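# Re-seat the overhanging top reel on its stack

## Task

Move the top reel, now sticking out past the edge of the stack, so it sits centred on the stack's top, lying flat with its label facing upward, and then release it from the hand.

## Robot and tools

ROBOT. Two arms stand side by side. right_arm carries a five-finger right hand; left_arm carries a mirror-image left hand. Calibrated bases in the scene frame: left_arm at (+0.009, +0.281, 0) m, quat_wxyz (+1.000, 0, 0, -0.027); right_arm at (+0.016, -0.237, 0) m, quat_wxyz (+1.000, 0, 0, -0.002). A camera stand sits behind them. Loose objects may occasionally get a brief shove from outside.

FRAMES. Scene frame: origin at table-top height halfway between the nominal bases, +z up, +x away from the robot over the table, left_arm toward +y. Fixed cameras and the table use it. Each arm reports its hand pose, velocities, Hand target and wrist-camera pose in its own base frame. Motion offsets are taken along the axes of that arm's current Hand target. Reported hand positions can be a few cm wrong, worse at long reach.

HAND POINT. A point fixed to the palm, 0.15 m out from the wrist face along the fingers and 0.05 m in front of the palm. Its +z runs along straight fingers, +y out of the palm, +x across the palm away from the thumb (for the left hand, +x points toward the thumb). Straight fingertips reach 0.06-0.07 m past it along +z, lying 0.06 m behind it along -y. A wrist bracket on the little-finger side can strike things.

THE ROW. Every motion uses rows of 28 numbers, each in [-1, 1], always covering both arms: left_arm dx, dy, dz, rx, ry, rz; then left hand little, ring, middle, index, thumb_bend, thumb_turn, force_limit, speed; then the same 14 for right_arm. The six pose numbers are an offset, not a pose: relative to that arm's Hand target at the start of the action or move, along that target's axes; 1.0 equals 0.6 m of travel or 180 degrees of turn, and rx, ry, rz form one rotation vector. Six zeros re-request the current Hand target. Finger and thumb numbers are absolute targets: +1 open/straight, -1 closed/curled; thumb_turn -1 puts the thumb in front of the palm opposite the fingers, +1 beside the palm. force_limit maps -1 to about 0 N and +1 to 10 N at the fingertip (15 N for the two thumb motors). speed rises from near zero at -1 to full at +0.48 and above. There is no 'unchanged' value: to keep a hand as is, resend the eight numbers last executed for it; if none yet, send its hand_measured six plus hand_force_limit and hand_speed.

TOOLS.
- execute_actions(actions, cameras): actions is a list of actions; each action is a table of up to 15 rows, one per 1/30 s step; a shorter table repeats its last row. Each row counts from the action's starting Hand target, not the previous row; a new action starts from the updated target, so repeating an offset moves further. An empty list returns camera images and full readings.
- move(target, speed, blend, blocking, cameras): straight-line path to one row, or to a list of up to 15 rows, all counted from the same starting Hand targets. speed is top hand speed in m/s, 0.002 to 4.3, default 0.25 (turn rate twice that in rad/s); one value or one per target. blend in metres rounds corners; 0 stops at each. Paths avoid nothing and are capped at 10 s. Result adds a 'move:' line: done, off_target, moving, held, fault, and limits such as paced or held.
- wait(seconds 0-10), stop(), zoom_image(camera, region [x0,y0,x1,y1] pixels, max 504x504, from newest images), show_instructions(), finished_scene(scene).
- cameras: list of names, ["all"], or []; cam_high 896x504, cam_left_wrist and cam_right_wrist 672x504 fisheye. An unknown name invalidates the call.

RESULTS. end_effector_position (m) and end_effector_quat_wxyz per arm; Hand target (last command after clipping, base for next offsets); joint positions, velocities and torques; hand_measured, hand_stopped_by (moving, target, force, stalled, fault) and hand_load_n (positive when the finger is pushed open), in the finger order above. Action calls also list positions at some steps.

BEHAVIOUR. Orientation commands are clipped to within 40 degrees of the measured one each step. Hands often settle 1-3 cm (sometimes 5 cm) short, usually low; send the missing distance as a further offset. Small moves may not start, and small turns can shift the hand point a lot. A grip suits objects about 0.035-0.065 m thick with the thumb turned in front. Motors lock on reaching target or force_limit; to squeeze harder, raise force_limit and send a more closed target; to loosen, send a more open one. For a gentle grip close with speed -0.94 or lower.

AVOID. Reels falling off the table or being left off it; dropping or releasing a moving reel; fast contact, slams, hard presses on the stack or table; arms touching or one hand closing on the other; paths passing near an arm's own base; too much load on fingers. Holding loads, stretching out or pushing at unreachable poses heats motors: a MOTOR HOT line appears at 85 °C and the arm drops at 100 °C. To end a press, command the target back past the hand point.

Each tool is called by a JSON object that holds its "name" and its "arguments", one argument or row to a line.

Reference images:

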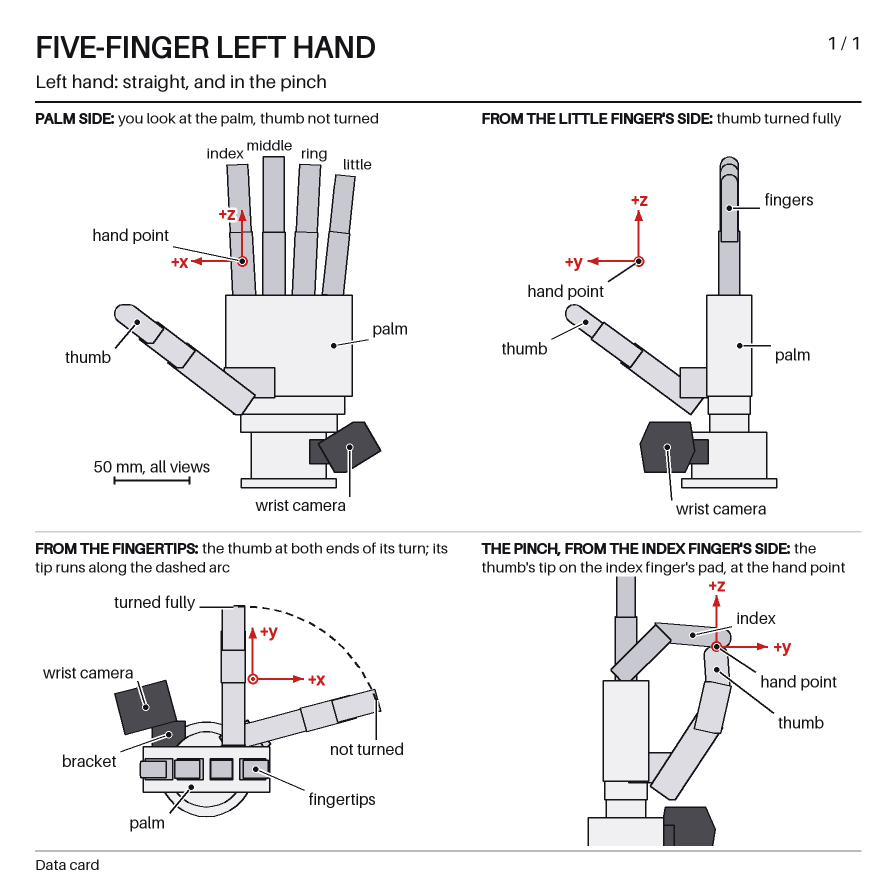

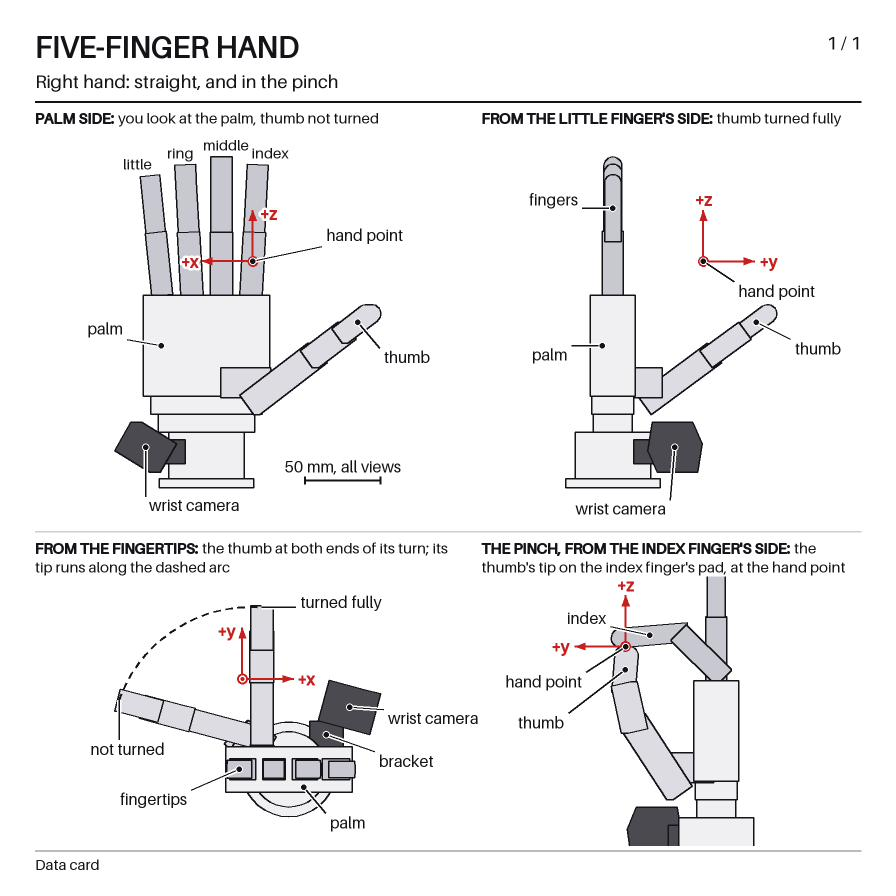

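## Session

{"name": "execute_actions", "arguments": {
  "actions": []
}}

{"name": "zoom_image", "arguments": {
  "camera": "cam_high",
  "region": [520, 200, 740, 400]
}}

Scene clock: 0.00 s.
left_arm: end_effector_position=(+0.5410, -0.0583, +0.2393) hand_measured=(+1.000, +1.000, +1.000, +1.000, +1.000, +1.000) hand_load_n=(+0.0, +0.0, +0.0, +0.0, +0.0, +0.0) hand_stopped_by=(target, target, target, target, target, target) hand_force_limit=0.00 hand_speed=-0.80 end_effector_quat_wxyz=(+0.143, +0.892, -0.393, +0.175) | right_arm: end_effector_position=(+0.3941, -0.3674, +0.3438) hand_measured=(+1.000, +1.000, +1.000, +1.000, +1.000, +1.000) hand_load_n=(+0.0, +0.0, +0.0, +0.0, +0.0, +0.0) hand_stopped_by=(target, target, target, target, target, target) hand_force_limit=0.00 hand_speed=-0.80 end_effector_quat_wxyz=(+0.368, +0.742, -0.134, +0.544)
Joint positions: left_arm=[0.146 1.709 1.631 -1.338 0.43 -0.629] | right_arm=[-0.546 1.122 0.812 0.17 0.226 -1.954]
Joint velocities: within noise
Joint torques (N m): no reading
Heat: left arm: hottest waist 37 °C; right arm: hottest elbow 40 °C.
Hand target: left_arm +0.5472, -0.0574, +0.2516; +0.134, +0.889, -0.395, +0.188 | right_arm +0.3976, -0.3695, +0.3675; +0.374, +0.727, -0.135, +0.560
camera_calibration:
cam_left_wrist: T_world_to_cam=[[0.895326, 0.443826, 0.0375438, -0.471069], [0.210185, -0.495306, 0.842908, -0.342173], [0.392701, -0.746787, -0.536746, -0.0144402], [0, 0, 0, 1]] pos_world=[0.49935, 0.0288089, 0.298355]
cam_right_wrist: T_world_to_cam=[[-0.504683, -0.623142, 0.597485, -0.234341], [-0.805261, 0.0903051, -0.586004, 0.54773], [0.311207, -0.776878, -0.547367, -0.103741], [0, 0, 0, 1]] pos_world=[0.355082, -0.276085, 0.404203]

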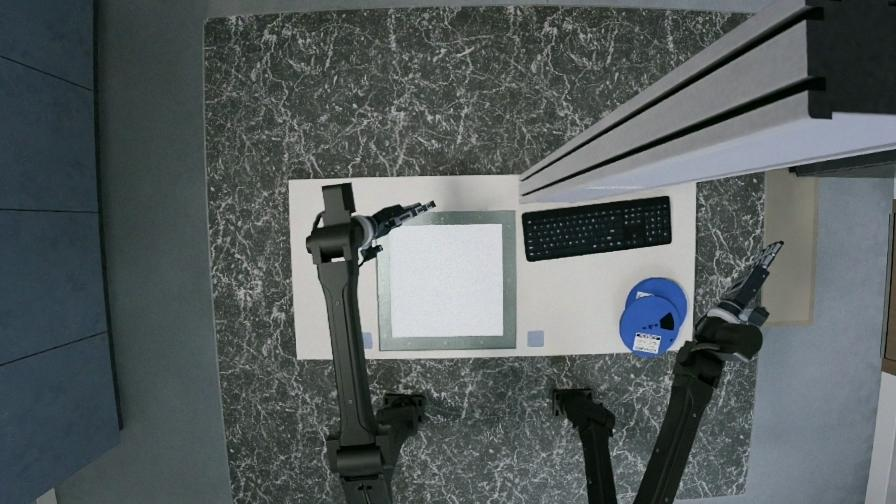

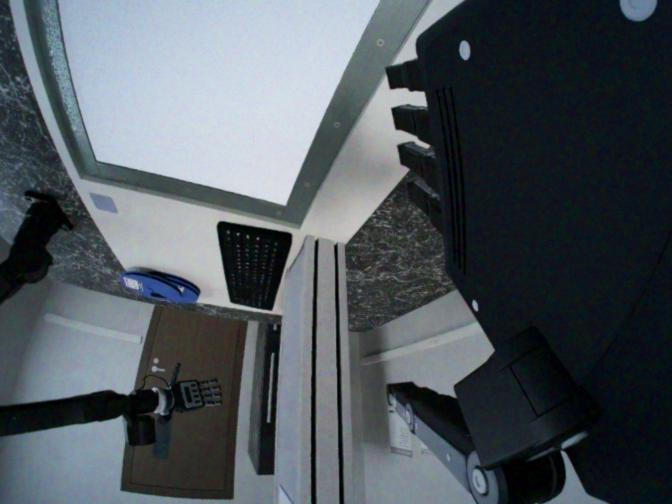

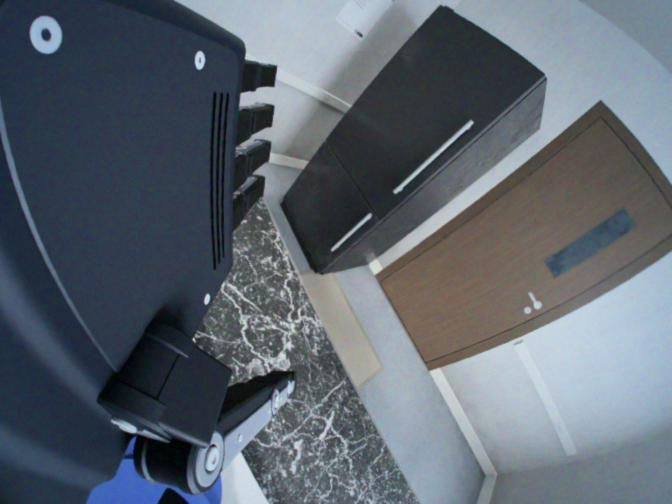

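Scaled by 2.291 from the camera's 896x504 image, which has a finer 1280x720 frame.

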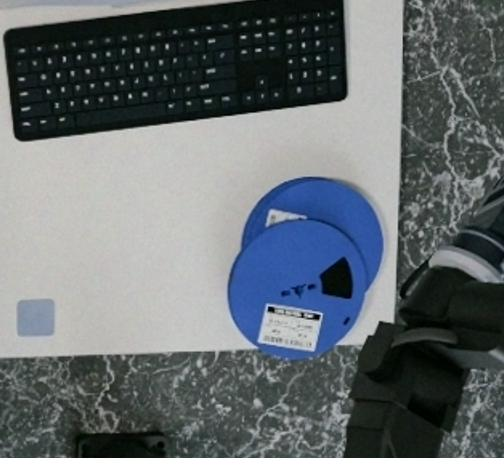

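{"name": "zoom_image", "arguments": {
  "camera": "cam_high",
  "region": [605, 265, 705, 365]
}}

Scaled by 5.040 from the camera's 896x504 image, which has a finer 1280x720 frame.

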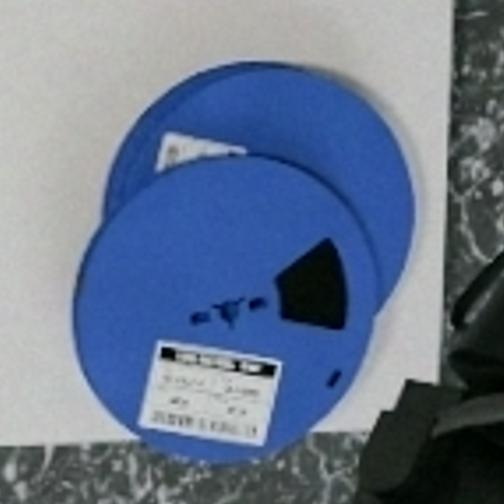

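{"name": "zoom_image", "arguments": {
  "camera": "cam_left_wrist",
  "region": [110, 250, 210, 320]
}}

Scaled by 5.040 from the camera's 672x504 image, which has a finer 960x720 frame.

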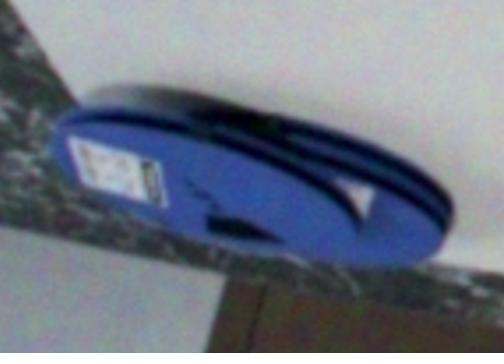

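{"name": "move", "arguments": {
  "target": [0,0,0,0,0,0,1,1,1,1,1,1,0,-0.8,-0.1473,-0.0738,-0.5495,-0.2426,-0.4662,0.4466,1,1,1,1,1,1,0,-0.8],
  "speed": 0.3,
  "cameras": ["cam_high","cam_right_wrist"]
}}

Scene clock: 85.13 s.
left_arm: end_effector_position=(+0.5410, -0.0583, +0.2393) hand_measured=(+1.000, +1.000, +1.000, +1.000, +1.000, +1.000) hand_load_n=(+0.0, +0.0, +0.0, +0.0, +0.0, +0.0) hand_stopped_by=(target, target, target, target, target, target) hand_force_limit=0.00 hand_speed=-0.80 end_effector_quat_wxyz=(+0.143, +0.892, -0.393, +0.175) | right_arm: end_effector_position=(+0.1636, -0.1327, +0.2987) hand_measured=(+1.000, +1.000, +1.000, +1.000, +1.000, +1.000) hand_load_n=(+0.0, +0.0, +0.0, +0.0, +0.0, +0.0) hand_stopped_by=(target, target, target, target, target, target) hand_force_limit=0.00 hand_speed=-0.80 end_effector_quat_wxyz=(+0.019, -0.493, +0.868, -0.056)
Joint positions: left_arm=[0.146 1.709 1.631 -1.338 0.43 -0.629] | right_arm=[-0.763 0.992 1.225 -1.684 -0.005 -0.225]
Joint torques (N m): left_arm=[-0.15 -14.04 10.56 0.91 0.26 0.12] | right_arm=[-1.67 -4.66 7.94 -0.13 -0.02 0.06]
Heat: left arm: hottest elbow 45 °C; right arm: hottest elbow 58 °C.
Hand target: left_arm +0.5472, -0.0574, +0.2516; +0.134, +0.889, -0.395, +0.188 | right_arm +0.1598, -0.1298, +0.3003; -0.001, -0.481, +0.876, +0.001
Off the commanded pose: left_arm 0.014 m, 2 deg | right_arm 0.005 m, 7 deg.
joint sent to its limit (right arm) — joint 4 (wrist pitch), lower limit. The joint targets are off in orientation, not in position.
move: off_target (left_arm, right_arm)
camera_calibration:
cam_right_wrist: T_world_to_cam=[[-0.949157, 0.298337, -0.100482, 0.22603], [0.208298, 0.834507, 0.510107, -0.0800197], [0.236037, 0.463242, -0.854221, 0.394225], [0, 0, 0, 1]] pos_world=[0.138154, -0.183277, 0.400286]
Images, in order (width x height): cam_high 896x504, cam_right_wrist 672x504.

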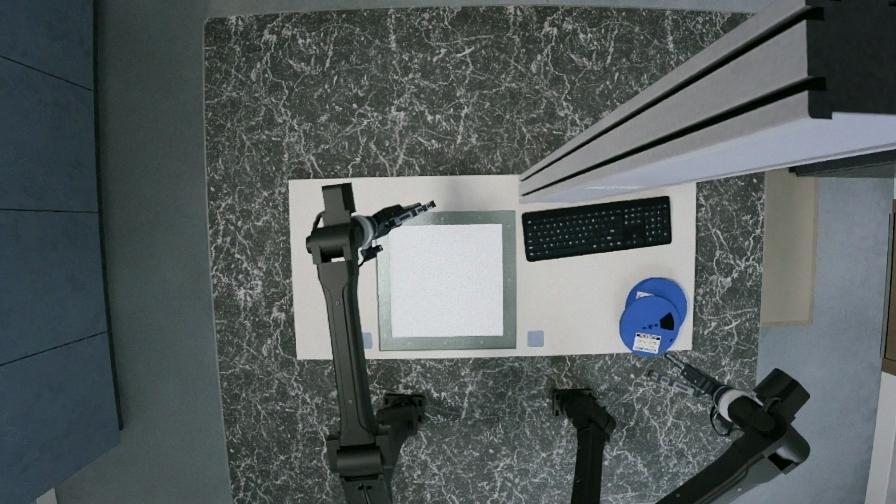

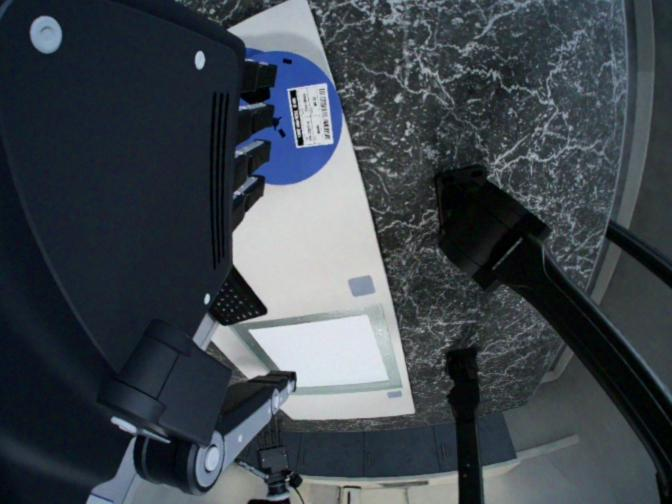

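{"name": "move", "arguments": {
  "target": [
    [0,0,0,0,0,0,1,1,1,1,1,1,0,-0.8,-0.0165,0.1148,0.167,0,0,0,1,1,1,1,1,1,0,-0.8],
    [0,0,0,0,0,0,1,1,1,1,1,1,0,-0.8,-0.0165,0.1148,0.3,0,0,0,1,1,1,1,1,1,0,-0.8]
  ],
  "speed": 0.12,
  "blend": 0.02,
  "cameras": ["cam_high","cam_right_wrist"]
}}

{"name": "zoom_image", "arguments": {
  "camera": "cam_high",
  "region": [605, 265, 725, 385]
}}

Scene clock: 95.13 s.
left_arm: end_effector_position=(+0.5410, -0.0583, +0.2393) hand_measured=(+1.000, +1.000, +1.000, +1.000, +1.000, +1.000) hand_load_n=(+0.0, +0.0, +0.0, +0.0, +0.0, +0.0) hand_stopped_by=(target, target, target, target, target, target) hand_force_limit=0.00 hand_speed=-0.80 end_effector_quat_wxyz=(+0.143, +0.892, -0.393, +0.175) | right_arm: end_effector_position=(+0.1077, -0.0833, +0.1237) hand_measured=(+1.000, +1.000, +1.000, +1.000, +1.000, +1.000) hand_load_n=(+0.0, +0.0, +0.0, +0.0, +0.0, +0.0) hand_stopped_by=(target, target, target, target, target, target) hand_force_limit=0.00 hand_speed=-0.80 end_effector_quat_wxyz=(+0.001, -0.487, +0.873, -0.001)
Joint positions: left_arm=[0.146 1.709 1.631 -1.338 0.43 -0.629] | right_arm=[-0.778 0.854 0.673 -1.387 -0.001 -0.225]
Joint torques (N m): left_arm=[-0.15 -14.04 10.58 0.91 0.26 0.12] | right_arm=[-1.55 -0.5 7.66 0.17 0.1 -0.09]
Heat: left arm: hottest elbow 46 °C; right arm: hottest elbow 56 °C.
Hand target: left_arm +0.5472, -0.0574, +0.2516; +0.134, +0.889, -0.395, +0.188 | right_arm +0.1067, -0.0845, +0.1204; -0.001, -0.482, +0.876, +0.001
Off the commanded pose: left_arm 0.014 m, 2 deg | right_arm 0.004 m, 1 deg.
move: off_target (left_arm)
camera_calibration:
cam_right_wrist: T_world_to_cam=[[-0.948379, 0.317102, 0.00486645, 0.129048], [0.266823, 0.789523, 0.552684, -0.0356261], [0.171415, 0.525452, -0.833377, 0.244665], [0, 0, 0, 1]] pos_world=[0.0899533, -0.141353, 0.22296]
Images, in order (width x height): cam_high 896x504, cam_right_wrist 672x504.

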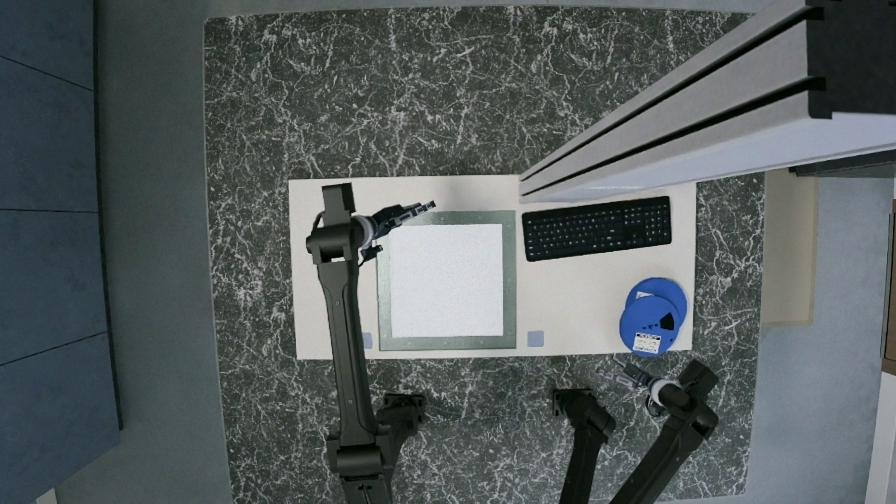

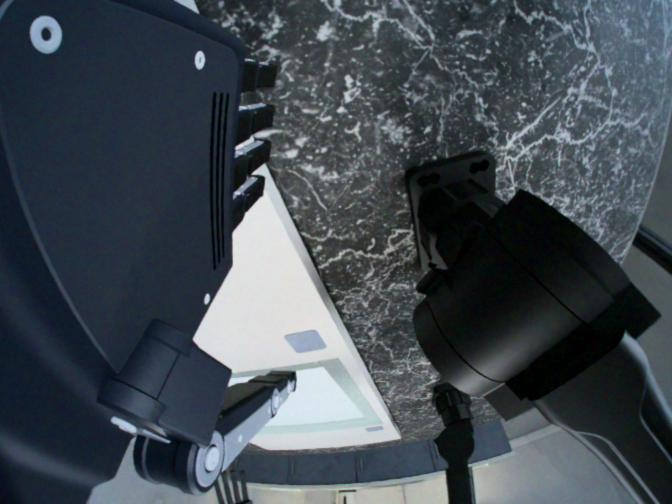

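Scaled by 4.200 from the camera's 896x504 image, which has a finer 1280x720 frame.

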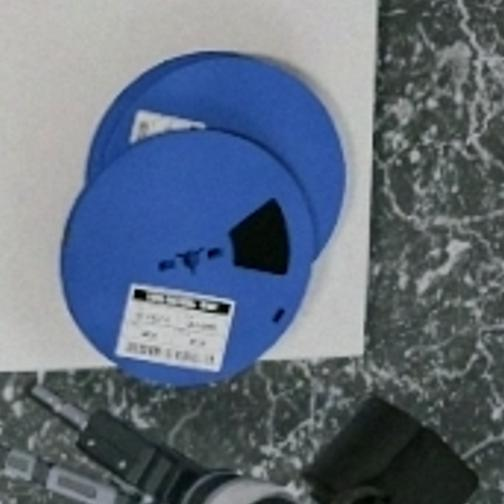

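{"name": "zoom_image", "arguments": {
  "camera": "cam_high",
  "region": [585, 290, 695, 400]
}}

Scaled by 4.582 from the camera's 896x504 image, which has a finer 1280x720 frame.

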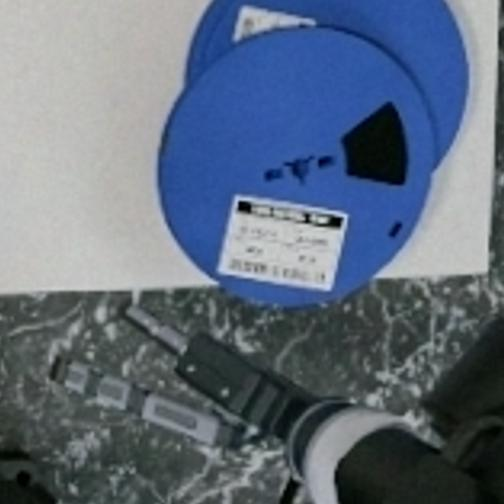

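{"name": "move", "arguments": {
  "target": [0,0,0,0,0,0,1,1,1,1,1,1,0,-0.8,0,-0.1083,0.005,0,0,0,1,1,1,1,1,1,0,-0.8],
  "speed": 0.06,
  "cameras": ["cam_high"]
}}

{"name": "zoom_image", "arguments": {
  "camera": "cam_high",
  "region": [600, 265, 710, 375]
}}

Scene clock: 109.53 s.
left_arm: end_effector_position=(+0.5410, -0.0583, +0.2393) hand_measured=(+1.000, +1.000, +1.000, +1.000, +1.000, +1.000) hand_load_n=(+0.0, +0.0, +0.0, +0.0, +0.0, +0.0) hand_stopped_by=(target, target, target, target, target, target) hand_force_limit=0.00 hand_speed=-0.80 end_effector_quat_wxyz=(+0.143, +0.892, -0.393, +0.175) | right_arm: end_effector_position=(+0.1267, -0.0959, +0.1060) hand_measured=(+1.000, +1.000, +1.000, +1.000, +1.000, +1.000) hand_load_n=(+0.0, +0.5, -6.0, -6.0, +0.0, +0.0) hand_stopped_by=(target, target, target, target, target, target) hand_force_limit=0.00 hand_speed=-0.80 end_effector_quat_wxyz=(-0.017, -0.489, +0.871, +0.045)
Joint positions: left_arm=[0.146 1.709 1.631 -1.338 0.43 -0.629] | right_arm=[-0.752 1.036 0.705 -1.335 0.005 -0.204]
Joint torques (N m): left_arm=[-0.15 -14.04 10.58 0.91 0.27 0.11] | right_arm=[0.03 -1.32 13.42 1.36 -0.23 0.2]
Heat: left arm: hottest elbow 46 °C; right arm: hottest elbow 56 °C.
Hand target: left_arm +0.5472, -0.0574, +0.2516; +0.134, +0.889, -0.395, +0.188 | right_arm +0.1616, -0.1193, +0.1173; -0.001, -0.481, +0.876, +0.001
Off the commanded pose: left_arm 0.014 m, 2 deg | right_arm 0.043 m, 5 deg.
move: off_target (left_arm, right_arm)
Images, in order (width x height): cam_high 896x504.

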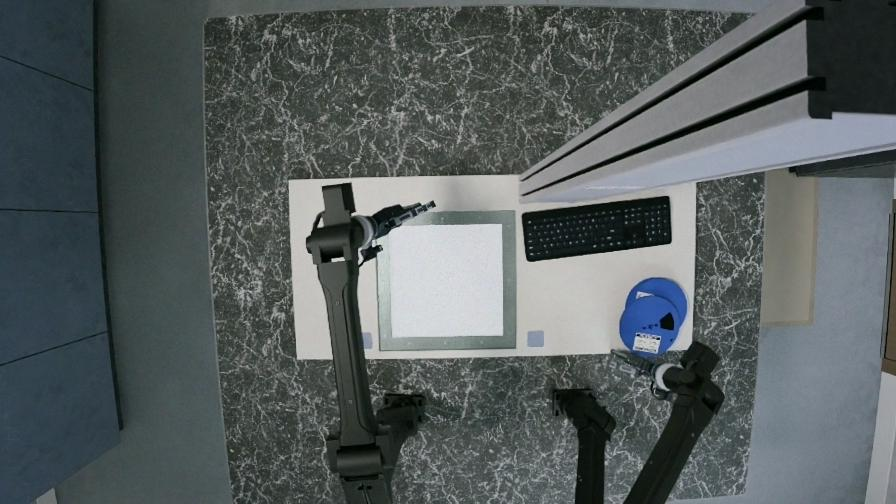

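Scaled by 4.582 from the camera's 896x504 image, which has a finer 1280x720 frame.

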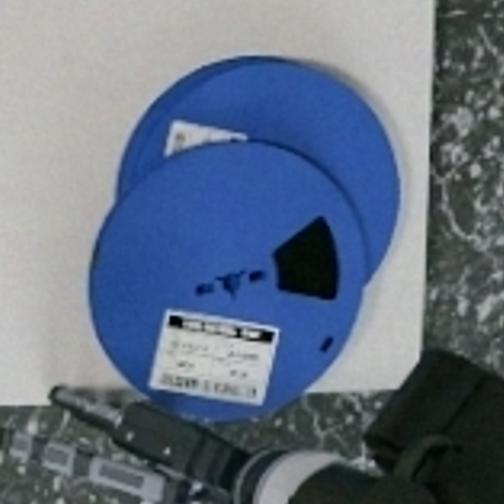

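{"name": "move", "arguments": {
  "target": [0,0,0,0,0,0,1,1,1,1,1,1,0,-0.8,0,0.102,-0.03,0,0,0,1,1,1,1,1,1,0,-0.8],
  "speed": 0.1,
  "cameras": ["cam_high","cam_right_wrist"]
}}

{"name": "zoom_image", "arguments": {
  "camera": "cam_high",
  "region": [585, 290, 695, 400]
}}

{"name": "zoom_image", "arguments": {
  "camera": "cam_right_wrist",
  "region": [200, 0, 400, 200]
}}

Scene clock: 119.73 s.
left_arm: end_effector_position=(+0.5410, -0.0583, +0.2393) hand_measured=(+1.000, +1.000, +1.000, +1.000, +1.000, +1.000) hand_load_n=(+0.0, +0.0, +0.0, +0.0, +0.0, +0.0) hand_stopped_by=(target, target, target, target, target, target) hand_force_limit=0.00 hand_speed=-0.80 end_effector_quat_wxyz=(+0.143, +0.892, -0.393, +0.175) | right_arm: end_effector_position=(+0.1121, -0.0855, +0.1325) hand_measured=(+1.000, +1.000, +1.000, +1.000, +1.000, +1.000) hand_load_n=(+0.0, +0.0, +0.0, +0.0, +0.0, +0.0) hand_stopped_by=(target, target, target, target, target, target) hand_force_limit=0.00 hand_speed=-0.80 end_effector_quat_wxyz=(-0.002, -0.480, +0.877, +0.005)
Joint positions: left_arm=[0.146 1.709 1.631 -1.338 0.43 -0.629] | right_arm=[-0.774 0.876 0.705 -1.41 0.002 -0.204]
Joint torques (N m): left_arm=[-0.21 -14.04 10.56 0.91 0.27 0.12] | right_arm=[-2.02 -2.55 8.47 -0.34 0.03 -0.25]
Heat: left arm: hottest elbow 47 °C; right arm: hottest elbow 58 °C.
Hand target: left_arm +0.5472, -0.0574, +0.2516; +0.134, +0.889, -0.395, +0.188 | right_arm +0.1100, -0.0865, +0.1355; -0.001, -0.482, +0.876, +0.001
Off the commanded pose: left_arm 0.014 m, 2 deg | right_arm 0.004 m, 1 deg.
move: off_target (left_arm)
camera_calibration:
cam_right_wrist: T_world_to_cam=[[-0.943052, 0.332157, 0.0180204, 0.132862], [0.285637, 0.78083, 0.555621, -0.0430852], [0.170483, 0.529127, -0.83124, 0.252422], [0, 0, 0, 1]] pos_world=[0.0945688, -0.144052, 0.231368]
Images, in order (width x height): cam_high 896x504, cam_right_wrist 672x504.

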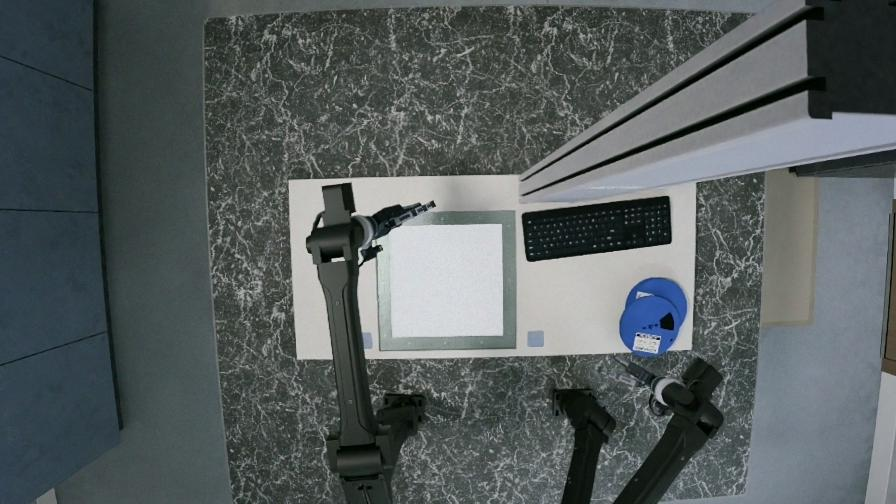

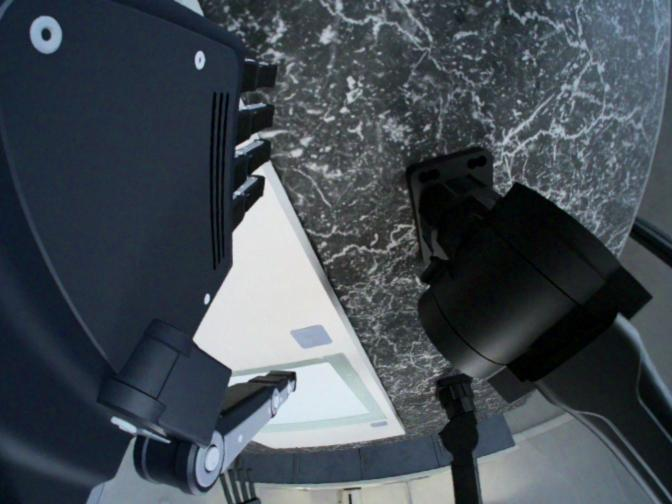

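Scaled by 4.582 from the camera's 896x504 image, which has a finer 1280x720 frame.

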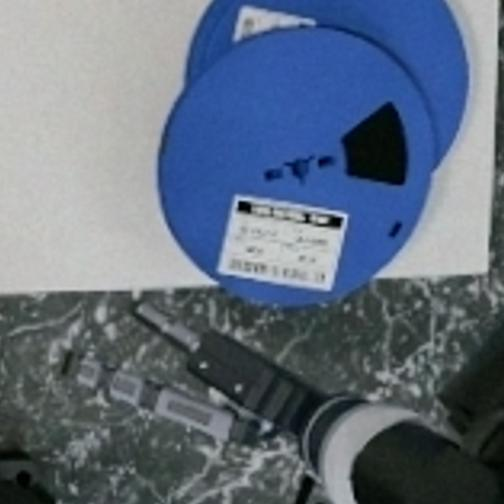

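Scaled by 2.520 from the camera's 672x504 image, which has a finer 960x720 frame.

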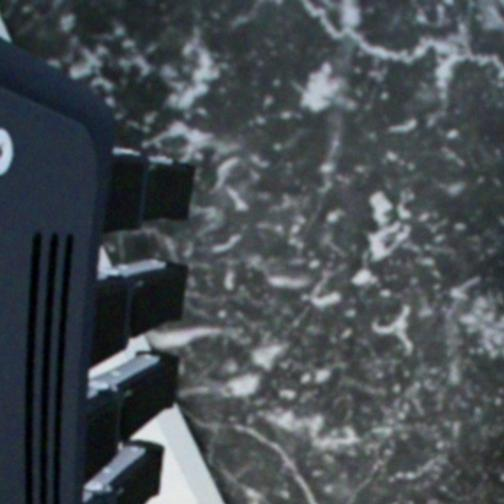

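{"name": "move", "arguments": {
  "target": [0,0,0,0,0,0,1,1,1,1,1,1,0,-0.8,0,-0.05,0.0075,0,0,0,1,1,1,1,1,1,0,-0.8],
  "speed": 0.06,
  "cameras": ["cam_high"]
}}

{"name": "zoom_image", "arguments": {
  "camera": "cam_high",
  "region": [600, 265, 710, 375]
}}

Scene clock: 130.43 s.
left_arm: end_effector_position=(+0.5410, -0.0583, +0.2393) hand_measured=(+1.000, +1.000, +1.000, +1.000, +1.000, +1.000) hand_load_n=(+0.0, +0.0, +0.0, +0.0, +0.0, +0.0) hand_stopped_by=(target, target, target, target, target, target) hand_force_limit=0.00 hand_speed=-0.80 end_effector_quat_wxyz=(+0.143, +0.892, -0.393, +0.175) | right_arm: end_effector_position=(+0.1208, -0.0925, +0.1204) hand_measured=(+1.000, +1.000, +1.000, +1.000, +1.000, +1.000) hand_load_n=(+0.0, +0.0, +0.0, +0.0, +0.0, +0.0) hand_stopped_by=(target, target, target, target, target, target) hand_force_limit=0.00 hand_speed=-0.80 end_effector_quat_wxyz=(-0.007, -0.483, +0.876, +0.019)
Joint positions: left_arm=[0.146 1.709 1.631 -1.338 0.43 -0.629] | right_arm=[-0.767 0.948 0.705 -1.367 0.002 -0.204]
Joint torques (N m): left_arm=[-0.15 -14.04 10.56 0.91 0.27 0.11] | right_arm=[-0.32 -1.32 11.4 0.05 -0.02 0.01]
Heat: left arm: hottest elbow 47 °C; right arm: hottest elbow 57 °C.
Hand target: left_arm +0.5472, -0.0574, +0.2516; +0.134, +0.889, -0.395, +0.188 | right_arm +0.1353, -0.1026, +0.1309; -0.001, -0.482, +0.876, +0.001
Off the commanded pose: left_arm 0.014 m, 2 deg | right_arm 0.021 m, 2 deg.
move: off_target (left_arm, right_arm)
Images, in order (width x height): cam_high 896x504.

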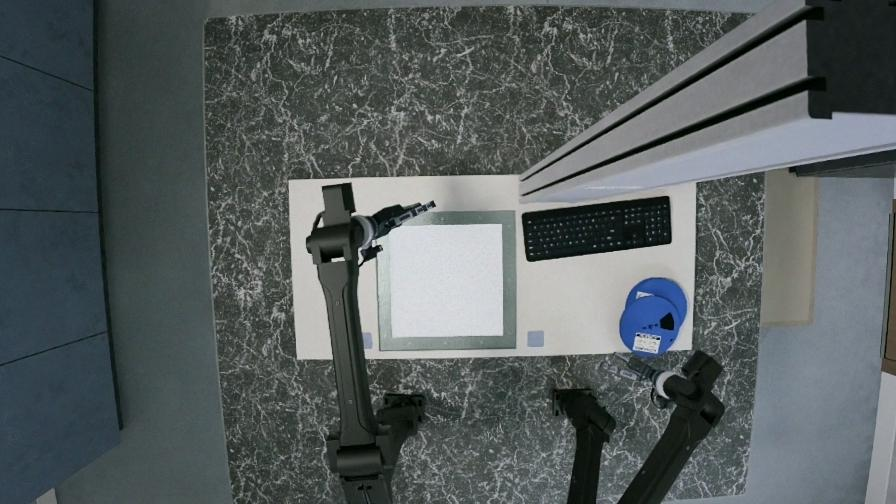

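Scaled by 4.582 from the camera's 896x504 image, which has a finer 1280x720 frame.

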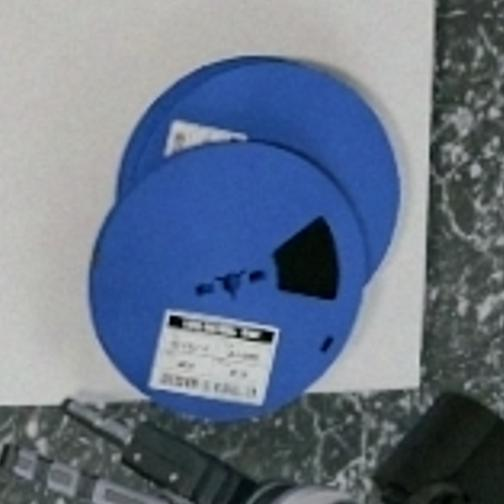

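{"name": "move", "arguments": {
  "target": [0,0,0,0,0,0,1,1,1,1,1,1,0,-0.8,0,-0.0417,-0.008,0,0,0,1,1,1,1,1,1,0,-0.8],
  "speed": 0.06,
  "cameras": ["cam_high"]
}}

{"name": "zoom_image", "arguments": {
  "camera": "cam_high",
  "region": [600, 265, 710, 375]
}}

Scene clock: 134.17 s.
left_arm: end_effector_position=(+0.5410, -0.0583, +0.2393) hand_measured=(+1.000, +1.000, +1.000, +1.000, +1.000, +1.000) hand_load_n=(+0.0, +0.0, +0.0, +0.0, -0.5, +0.0) hand_stopped_by=(target, target, target, target, target, target) hand_force_limit=0.00 hand_speed=-0.80 end_effector_quat_wxyz=(+0.143, +0.892, -0.393, +0.175) | right_arm: end_effector_position=(+0.1363, -0.1018, +0.1206) hand_measured=(+1.000, +1.000, +1.000, +1.000, +1.000, +1.000) hand_load_n=(+0.0, +0.0, +0.0, +0.0, +0.0, +0.0) hand_stopped_by=(target, target, target, target, target, target) hand_force_limit=0.00 hand_speed=-0.80 end_effector_quat_wxyz=(-0.008, -0.484, +0.875, +0.025)
Joint positions: left_arm=[0.146 1.709 1.631 -1.338 0.43 -0.629] | right_arm=[-0.75 1.017 0.743 -1.35 0 -0.19]
Joint torques (N m): left_arm=[-0.15 -14.04 10.56 0.91 0.27 0.11] | right_arm=[-0.32 -1.85 12.79 0.02 0.01 0.06]
Heat: left arm: hottest elbow 47 °C; right arm: hottest elbow 57 °C.
Hand target: left_arm +0.5472, -0.0574, +0.2516; +0.134, +0.889, -0.395, +0.188 | right_arm +0.1564, -0.1160, +0.1357; -0.001, -0.481, +0.876, +0.001
Off the commanded pose: left_arm 0.014 m, 2 deg | right_arm 0.029 m, 3 deg.
move: off_target (left_arm, right_arm)
Images, in order (width x height): cam_high 896x504.

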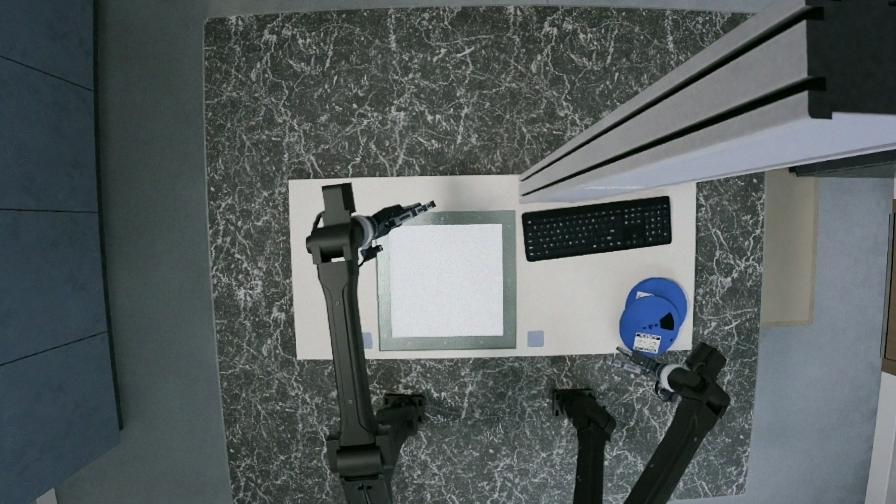

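Scaled by 4.582 from the camera's 896x504 image, which has a finer 1280x720 frame.

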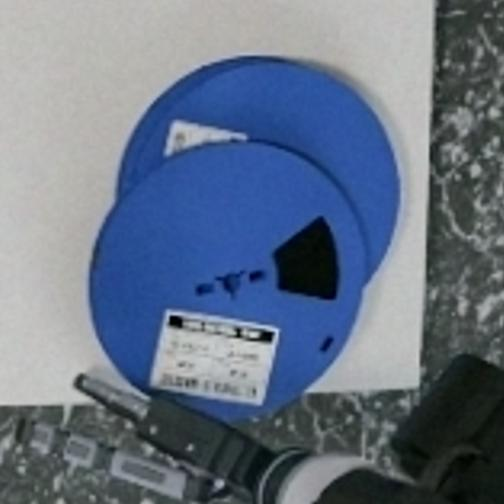

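{"name": "move", "arguments": {
  "target": [0,0,0,0,0,0,1,1,1,1,1,1,0,-0.8,0,-0.05,-0.005,0,0,0,1,1,1,1,1,1,0,-0.8],
  "speed": 0.06,
  "cameras": ["cam_high"]
}}

{"name": "zoom_image", "arguments": {
  "camera": "cam_high",
  "region": [600, 265, 710, 375]
}}

Scene clock: 141.30 s.
left_arm: end_effector_position=(+0.5410, -0.0583, +0.2393) hand_measured=(+1.000, +1.000, +1.000, +1.000, +1.000, +1.000) hand_load_n=(+0.0, +0.0, +0.0, +0.0, +0.0, +0.0) hand_stopped_by=(target, target, target, target, target, target) hand_force_limit=0.00 hand_speed=-0.80 end_effector_quat_wxyz=(+0.143, +0.892, -0.393, +0.175) | right_arm: end_effector_position=(+0.1593, -0.1169, +0.1235) hand_measured=(+1.000, +1.000, +1.000, +1.000, +1.000, +1.000) hand_load_n=(+0.0, -0.5, +0.0, +0.0, +0.0, +0.0) hand_stopped_by=(target, target, target, target, target, target) hand_force_limit=0.00 hand_speed=-0.80 end_effector_quat_wxyz=(-0.010, -0.484, +0.875, +0.027)
Joint positions: left_arm=[0.146 1.709 1.631 -1.338 0.43 -0.629] | right_arm=[-0.732 1.102 0.806 -1.332 0 -0.172]
Joint torques (N m): left_arm=[-0.21 -13.98 10.56 0.92 0.26 0.12] | right_arm=[-0.26 -3.37 12.93 0.06 0.01 0.06]
Heat: left arm: hottest elbow 47 °C; right arm: hottest elbow 57 °C.
Hand target: left_arm +0.5472, -0.0574, +0.2516; +0.134, +0.889, -0.395, +0.188 | right_arm +0.1818, -0.1322, +0.1387; -0.001, -0.482, +0.876, +0.000
Off the commanded pose: left_arm 0.014 m, 2 deg | right_arm 0.031 m, 3 deg.
move: off_target (left_arm, right_arm)
Images, in order (width x height): cam_high 896x504.

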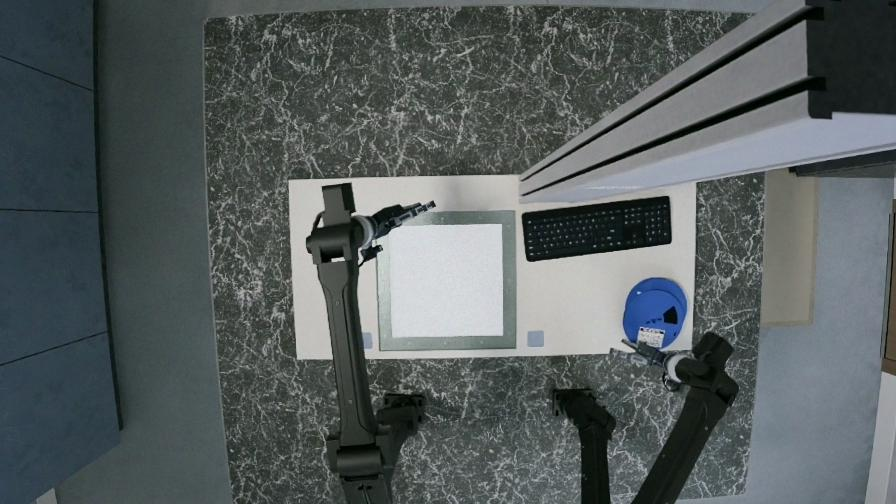

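Scaled by 4.582 from the camera's 896x504 image, which has a finer 1280x720 frame.

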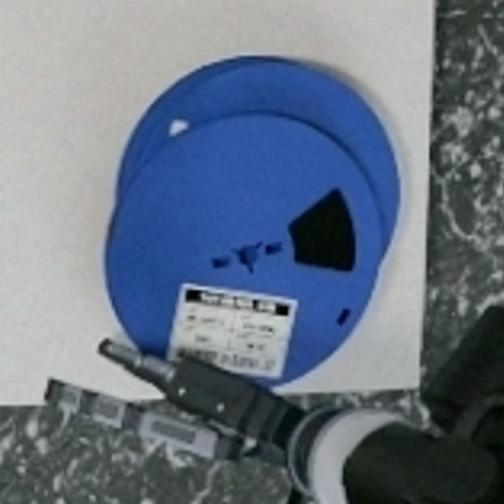

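{"name": "move", "arguments": {
  "target": [0,0,0,0,0,0,1,1,1,1,1,1,0,-0.8,-0.004,-0.0432,0.003,0,0,0,1,1,1,1,1,1,0,-0.8],
  "speed": 0.06,
  "cameras": ["cam_high"]
}}

{"name": "zoom_image", "arguments": {
  "camera": "cam_high",
  "region": [600, 265, 710, 375]
}}

Scene clock: 148.07 s.
left_arm: end_effector_position=(+0.5410, -0.0583, +0.2393) hand_measured=(+1.000, +1.000, +1.000, +1.000, +1.000, +1.000) hand_load_n=(+0.0, +0.0, +0.0, +0.0, +0.0, +0.0) hand_stopped_by=(target, target, target, target, target, target) hand_force_limit=0.00 hand_speed=-0.80 end_effector_quat_wxyz=(+0.143, +0.892, -0.393, +0.175) | right_arm: end_effector_position=(+0.1816, -0.1291, +0.1227) hand_measured=(+1.000, +1.000, +1.000, +1.000, +1.000, +1.000) hand_load_n=(+0.0, -0.5, +0.0, +0.0, +0.0, +0.0) hand_stopped_by=(target, target, target, target, target, target) hand_force_limit=0.00 hand_speed=-0.80 end_effector_quat_wxyz=(-0.010, -0.484, +0.875, +0.027)
Joint positions: left_arm=[0.146 1.709 1.631 -1.338 0.43 -0.629] | right_arm=[-0.712 1.175 0.857 -1.311 0 -0.151]
Joint torques (N m): left_arm=[-0.21 -14.04 10.56 0.91 0.26 0.12] | right_arm=[-0.15 -4.37 12.82 0.09 0.01 0.04]
Heat: left arm: hottest elbow 47 °C; right arm: hottest elbow 57 °C.
Hand target: left_arm +0.5472, -0.0574, +0.2516; +0.134, +0.889, -0.395, +0.188 | right_arm +0.2049, -0.1441, +0.1368; -0.001, -0.481, +0.876, +0.000
Off the commanded pose: left_arm 0.014 m, 2 deg | right_arm 0.031 m, 3 deg.
move: off_target (left_arm, right_arm)
Images, in order (width x height): cam_high 896x504.

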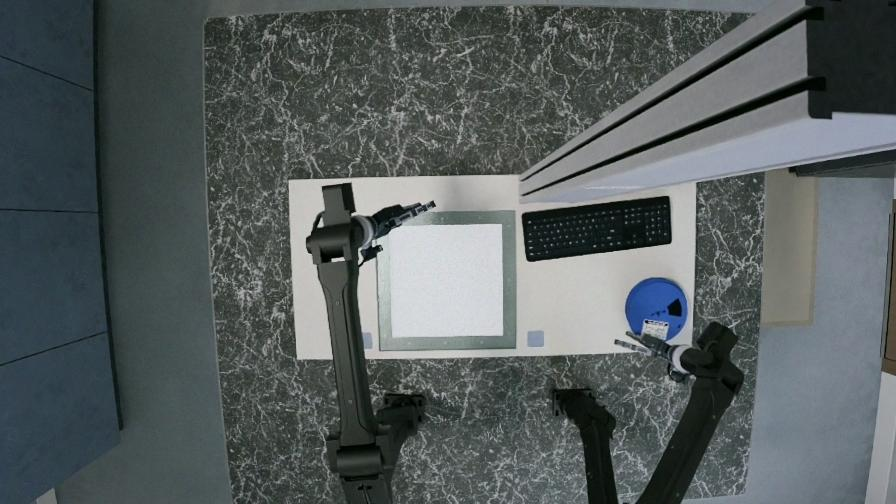

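Scaled by 4.582 from the camera's 896x504 image, which has a finer 1280x720 frame.

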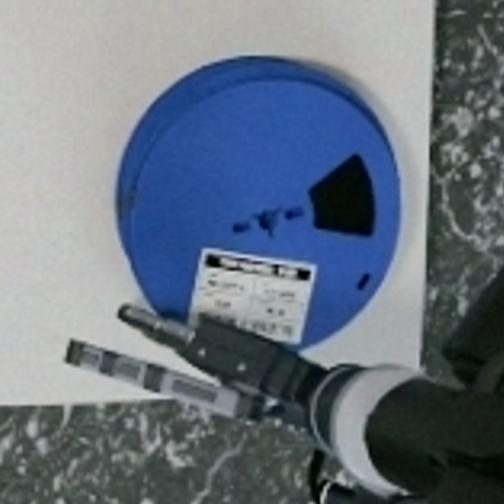

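{"name": "move", "arguments": {
  "target": [0,0,0,0,0,0,1,1,1,1,1,1,0,-0.8,0.0005,-0.0205,0,0,0,0,1,1,1,1,1,1,0,-0.8],
  "speed": 0.05,
  "cameras": ["cam_high"]
}}

{"name": "zoom_image", "arguments": {
  "camera": "cam_high",
  "region": [600, 265, 710, 375]
}}

Scene clock: 158.30 s.
left_arm: end_effector_position=(+0.5410, -0.0583, +0.2393) hand_measured=(+1.000, +1.000, +1.000, +1.000, +1.000, +1.000) hand_load_n=(+0.0, +0.0, +0.0, +0.0, +0.0, +0.0) hand_stopped_by=(target, target, target, target, target, target) hand_force_limit=0.00 hand_speed=-0.80 end_effector_quat_wxyz=(+0.143, +0.892, -0.393, +0.175) | right_arm: end_effector_position=(+0.1914, -0.1357, +0.1228) hand_measured=(+1.000, +1.000, +1.000, +1.000, +1.000, +1.000) hand_load_n=(+0.0, -0.5, -0.5, +0.0, +0.0, +0.0) hand_stopped_by=(target, target, target, target, target, target) hand_force_limit=0.00 hand_speed=-0.80 end_effector_quat_wxyz=(-0.010, -0.484, +0.875, +0.027)
Joint positions: left_arm=[0.146 1.709 1.631 -1.338 0.43 -0.629] | right_arm=[-0.707 1.209 0.884 -1.304 0 -0.147]
Joint torques (N m): left_arm=[-0.15 -14.04 10.56 0.92 0.27 0.12] | right_arm=[-0.26 -4.95 12.88 0.06 0.02 0.05]
Heat: left arm: hottest elbow 47 °C; right arm: hottest elbow 60 °C.
Hand target: left_arm +0.5472, -0.0574, +0.2516; +0.134, +0.889, -0.395, +0.188 | right_arm +0.2151, -0.1508, +0.1367; -0.001, -0.482, +0.876, +0.001
Off the commanded pose: left_arm 0.014 m, 2 deg | right_arm 0.031 m, 3 deg.
move: off_target (left_arm, right_arm)
Images, in order (width x height): cam_high 896x504.

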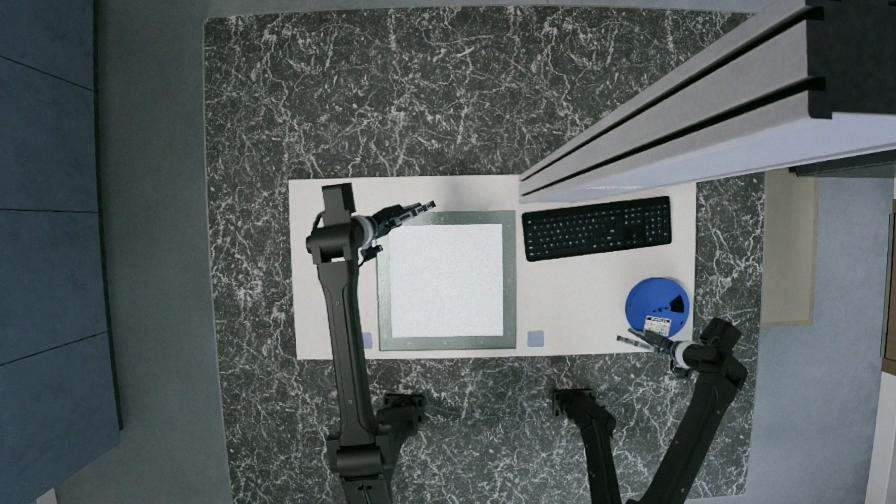

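Scaled by 4.582 from the camera's 896x504 image, which has a finer 1280x720 frame.

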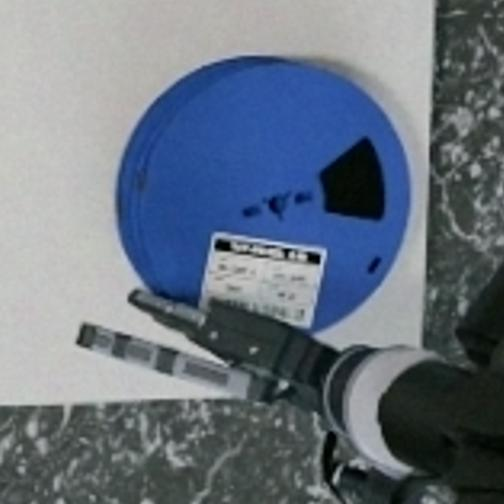

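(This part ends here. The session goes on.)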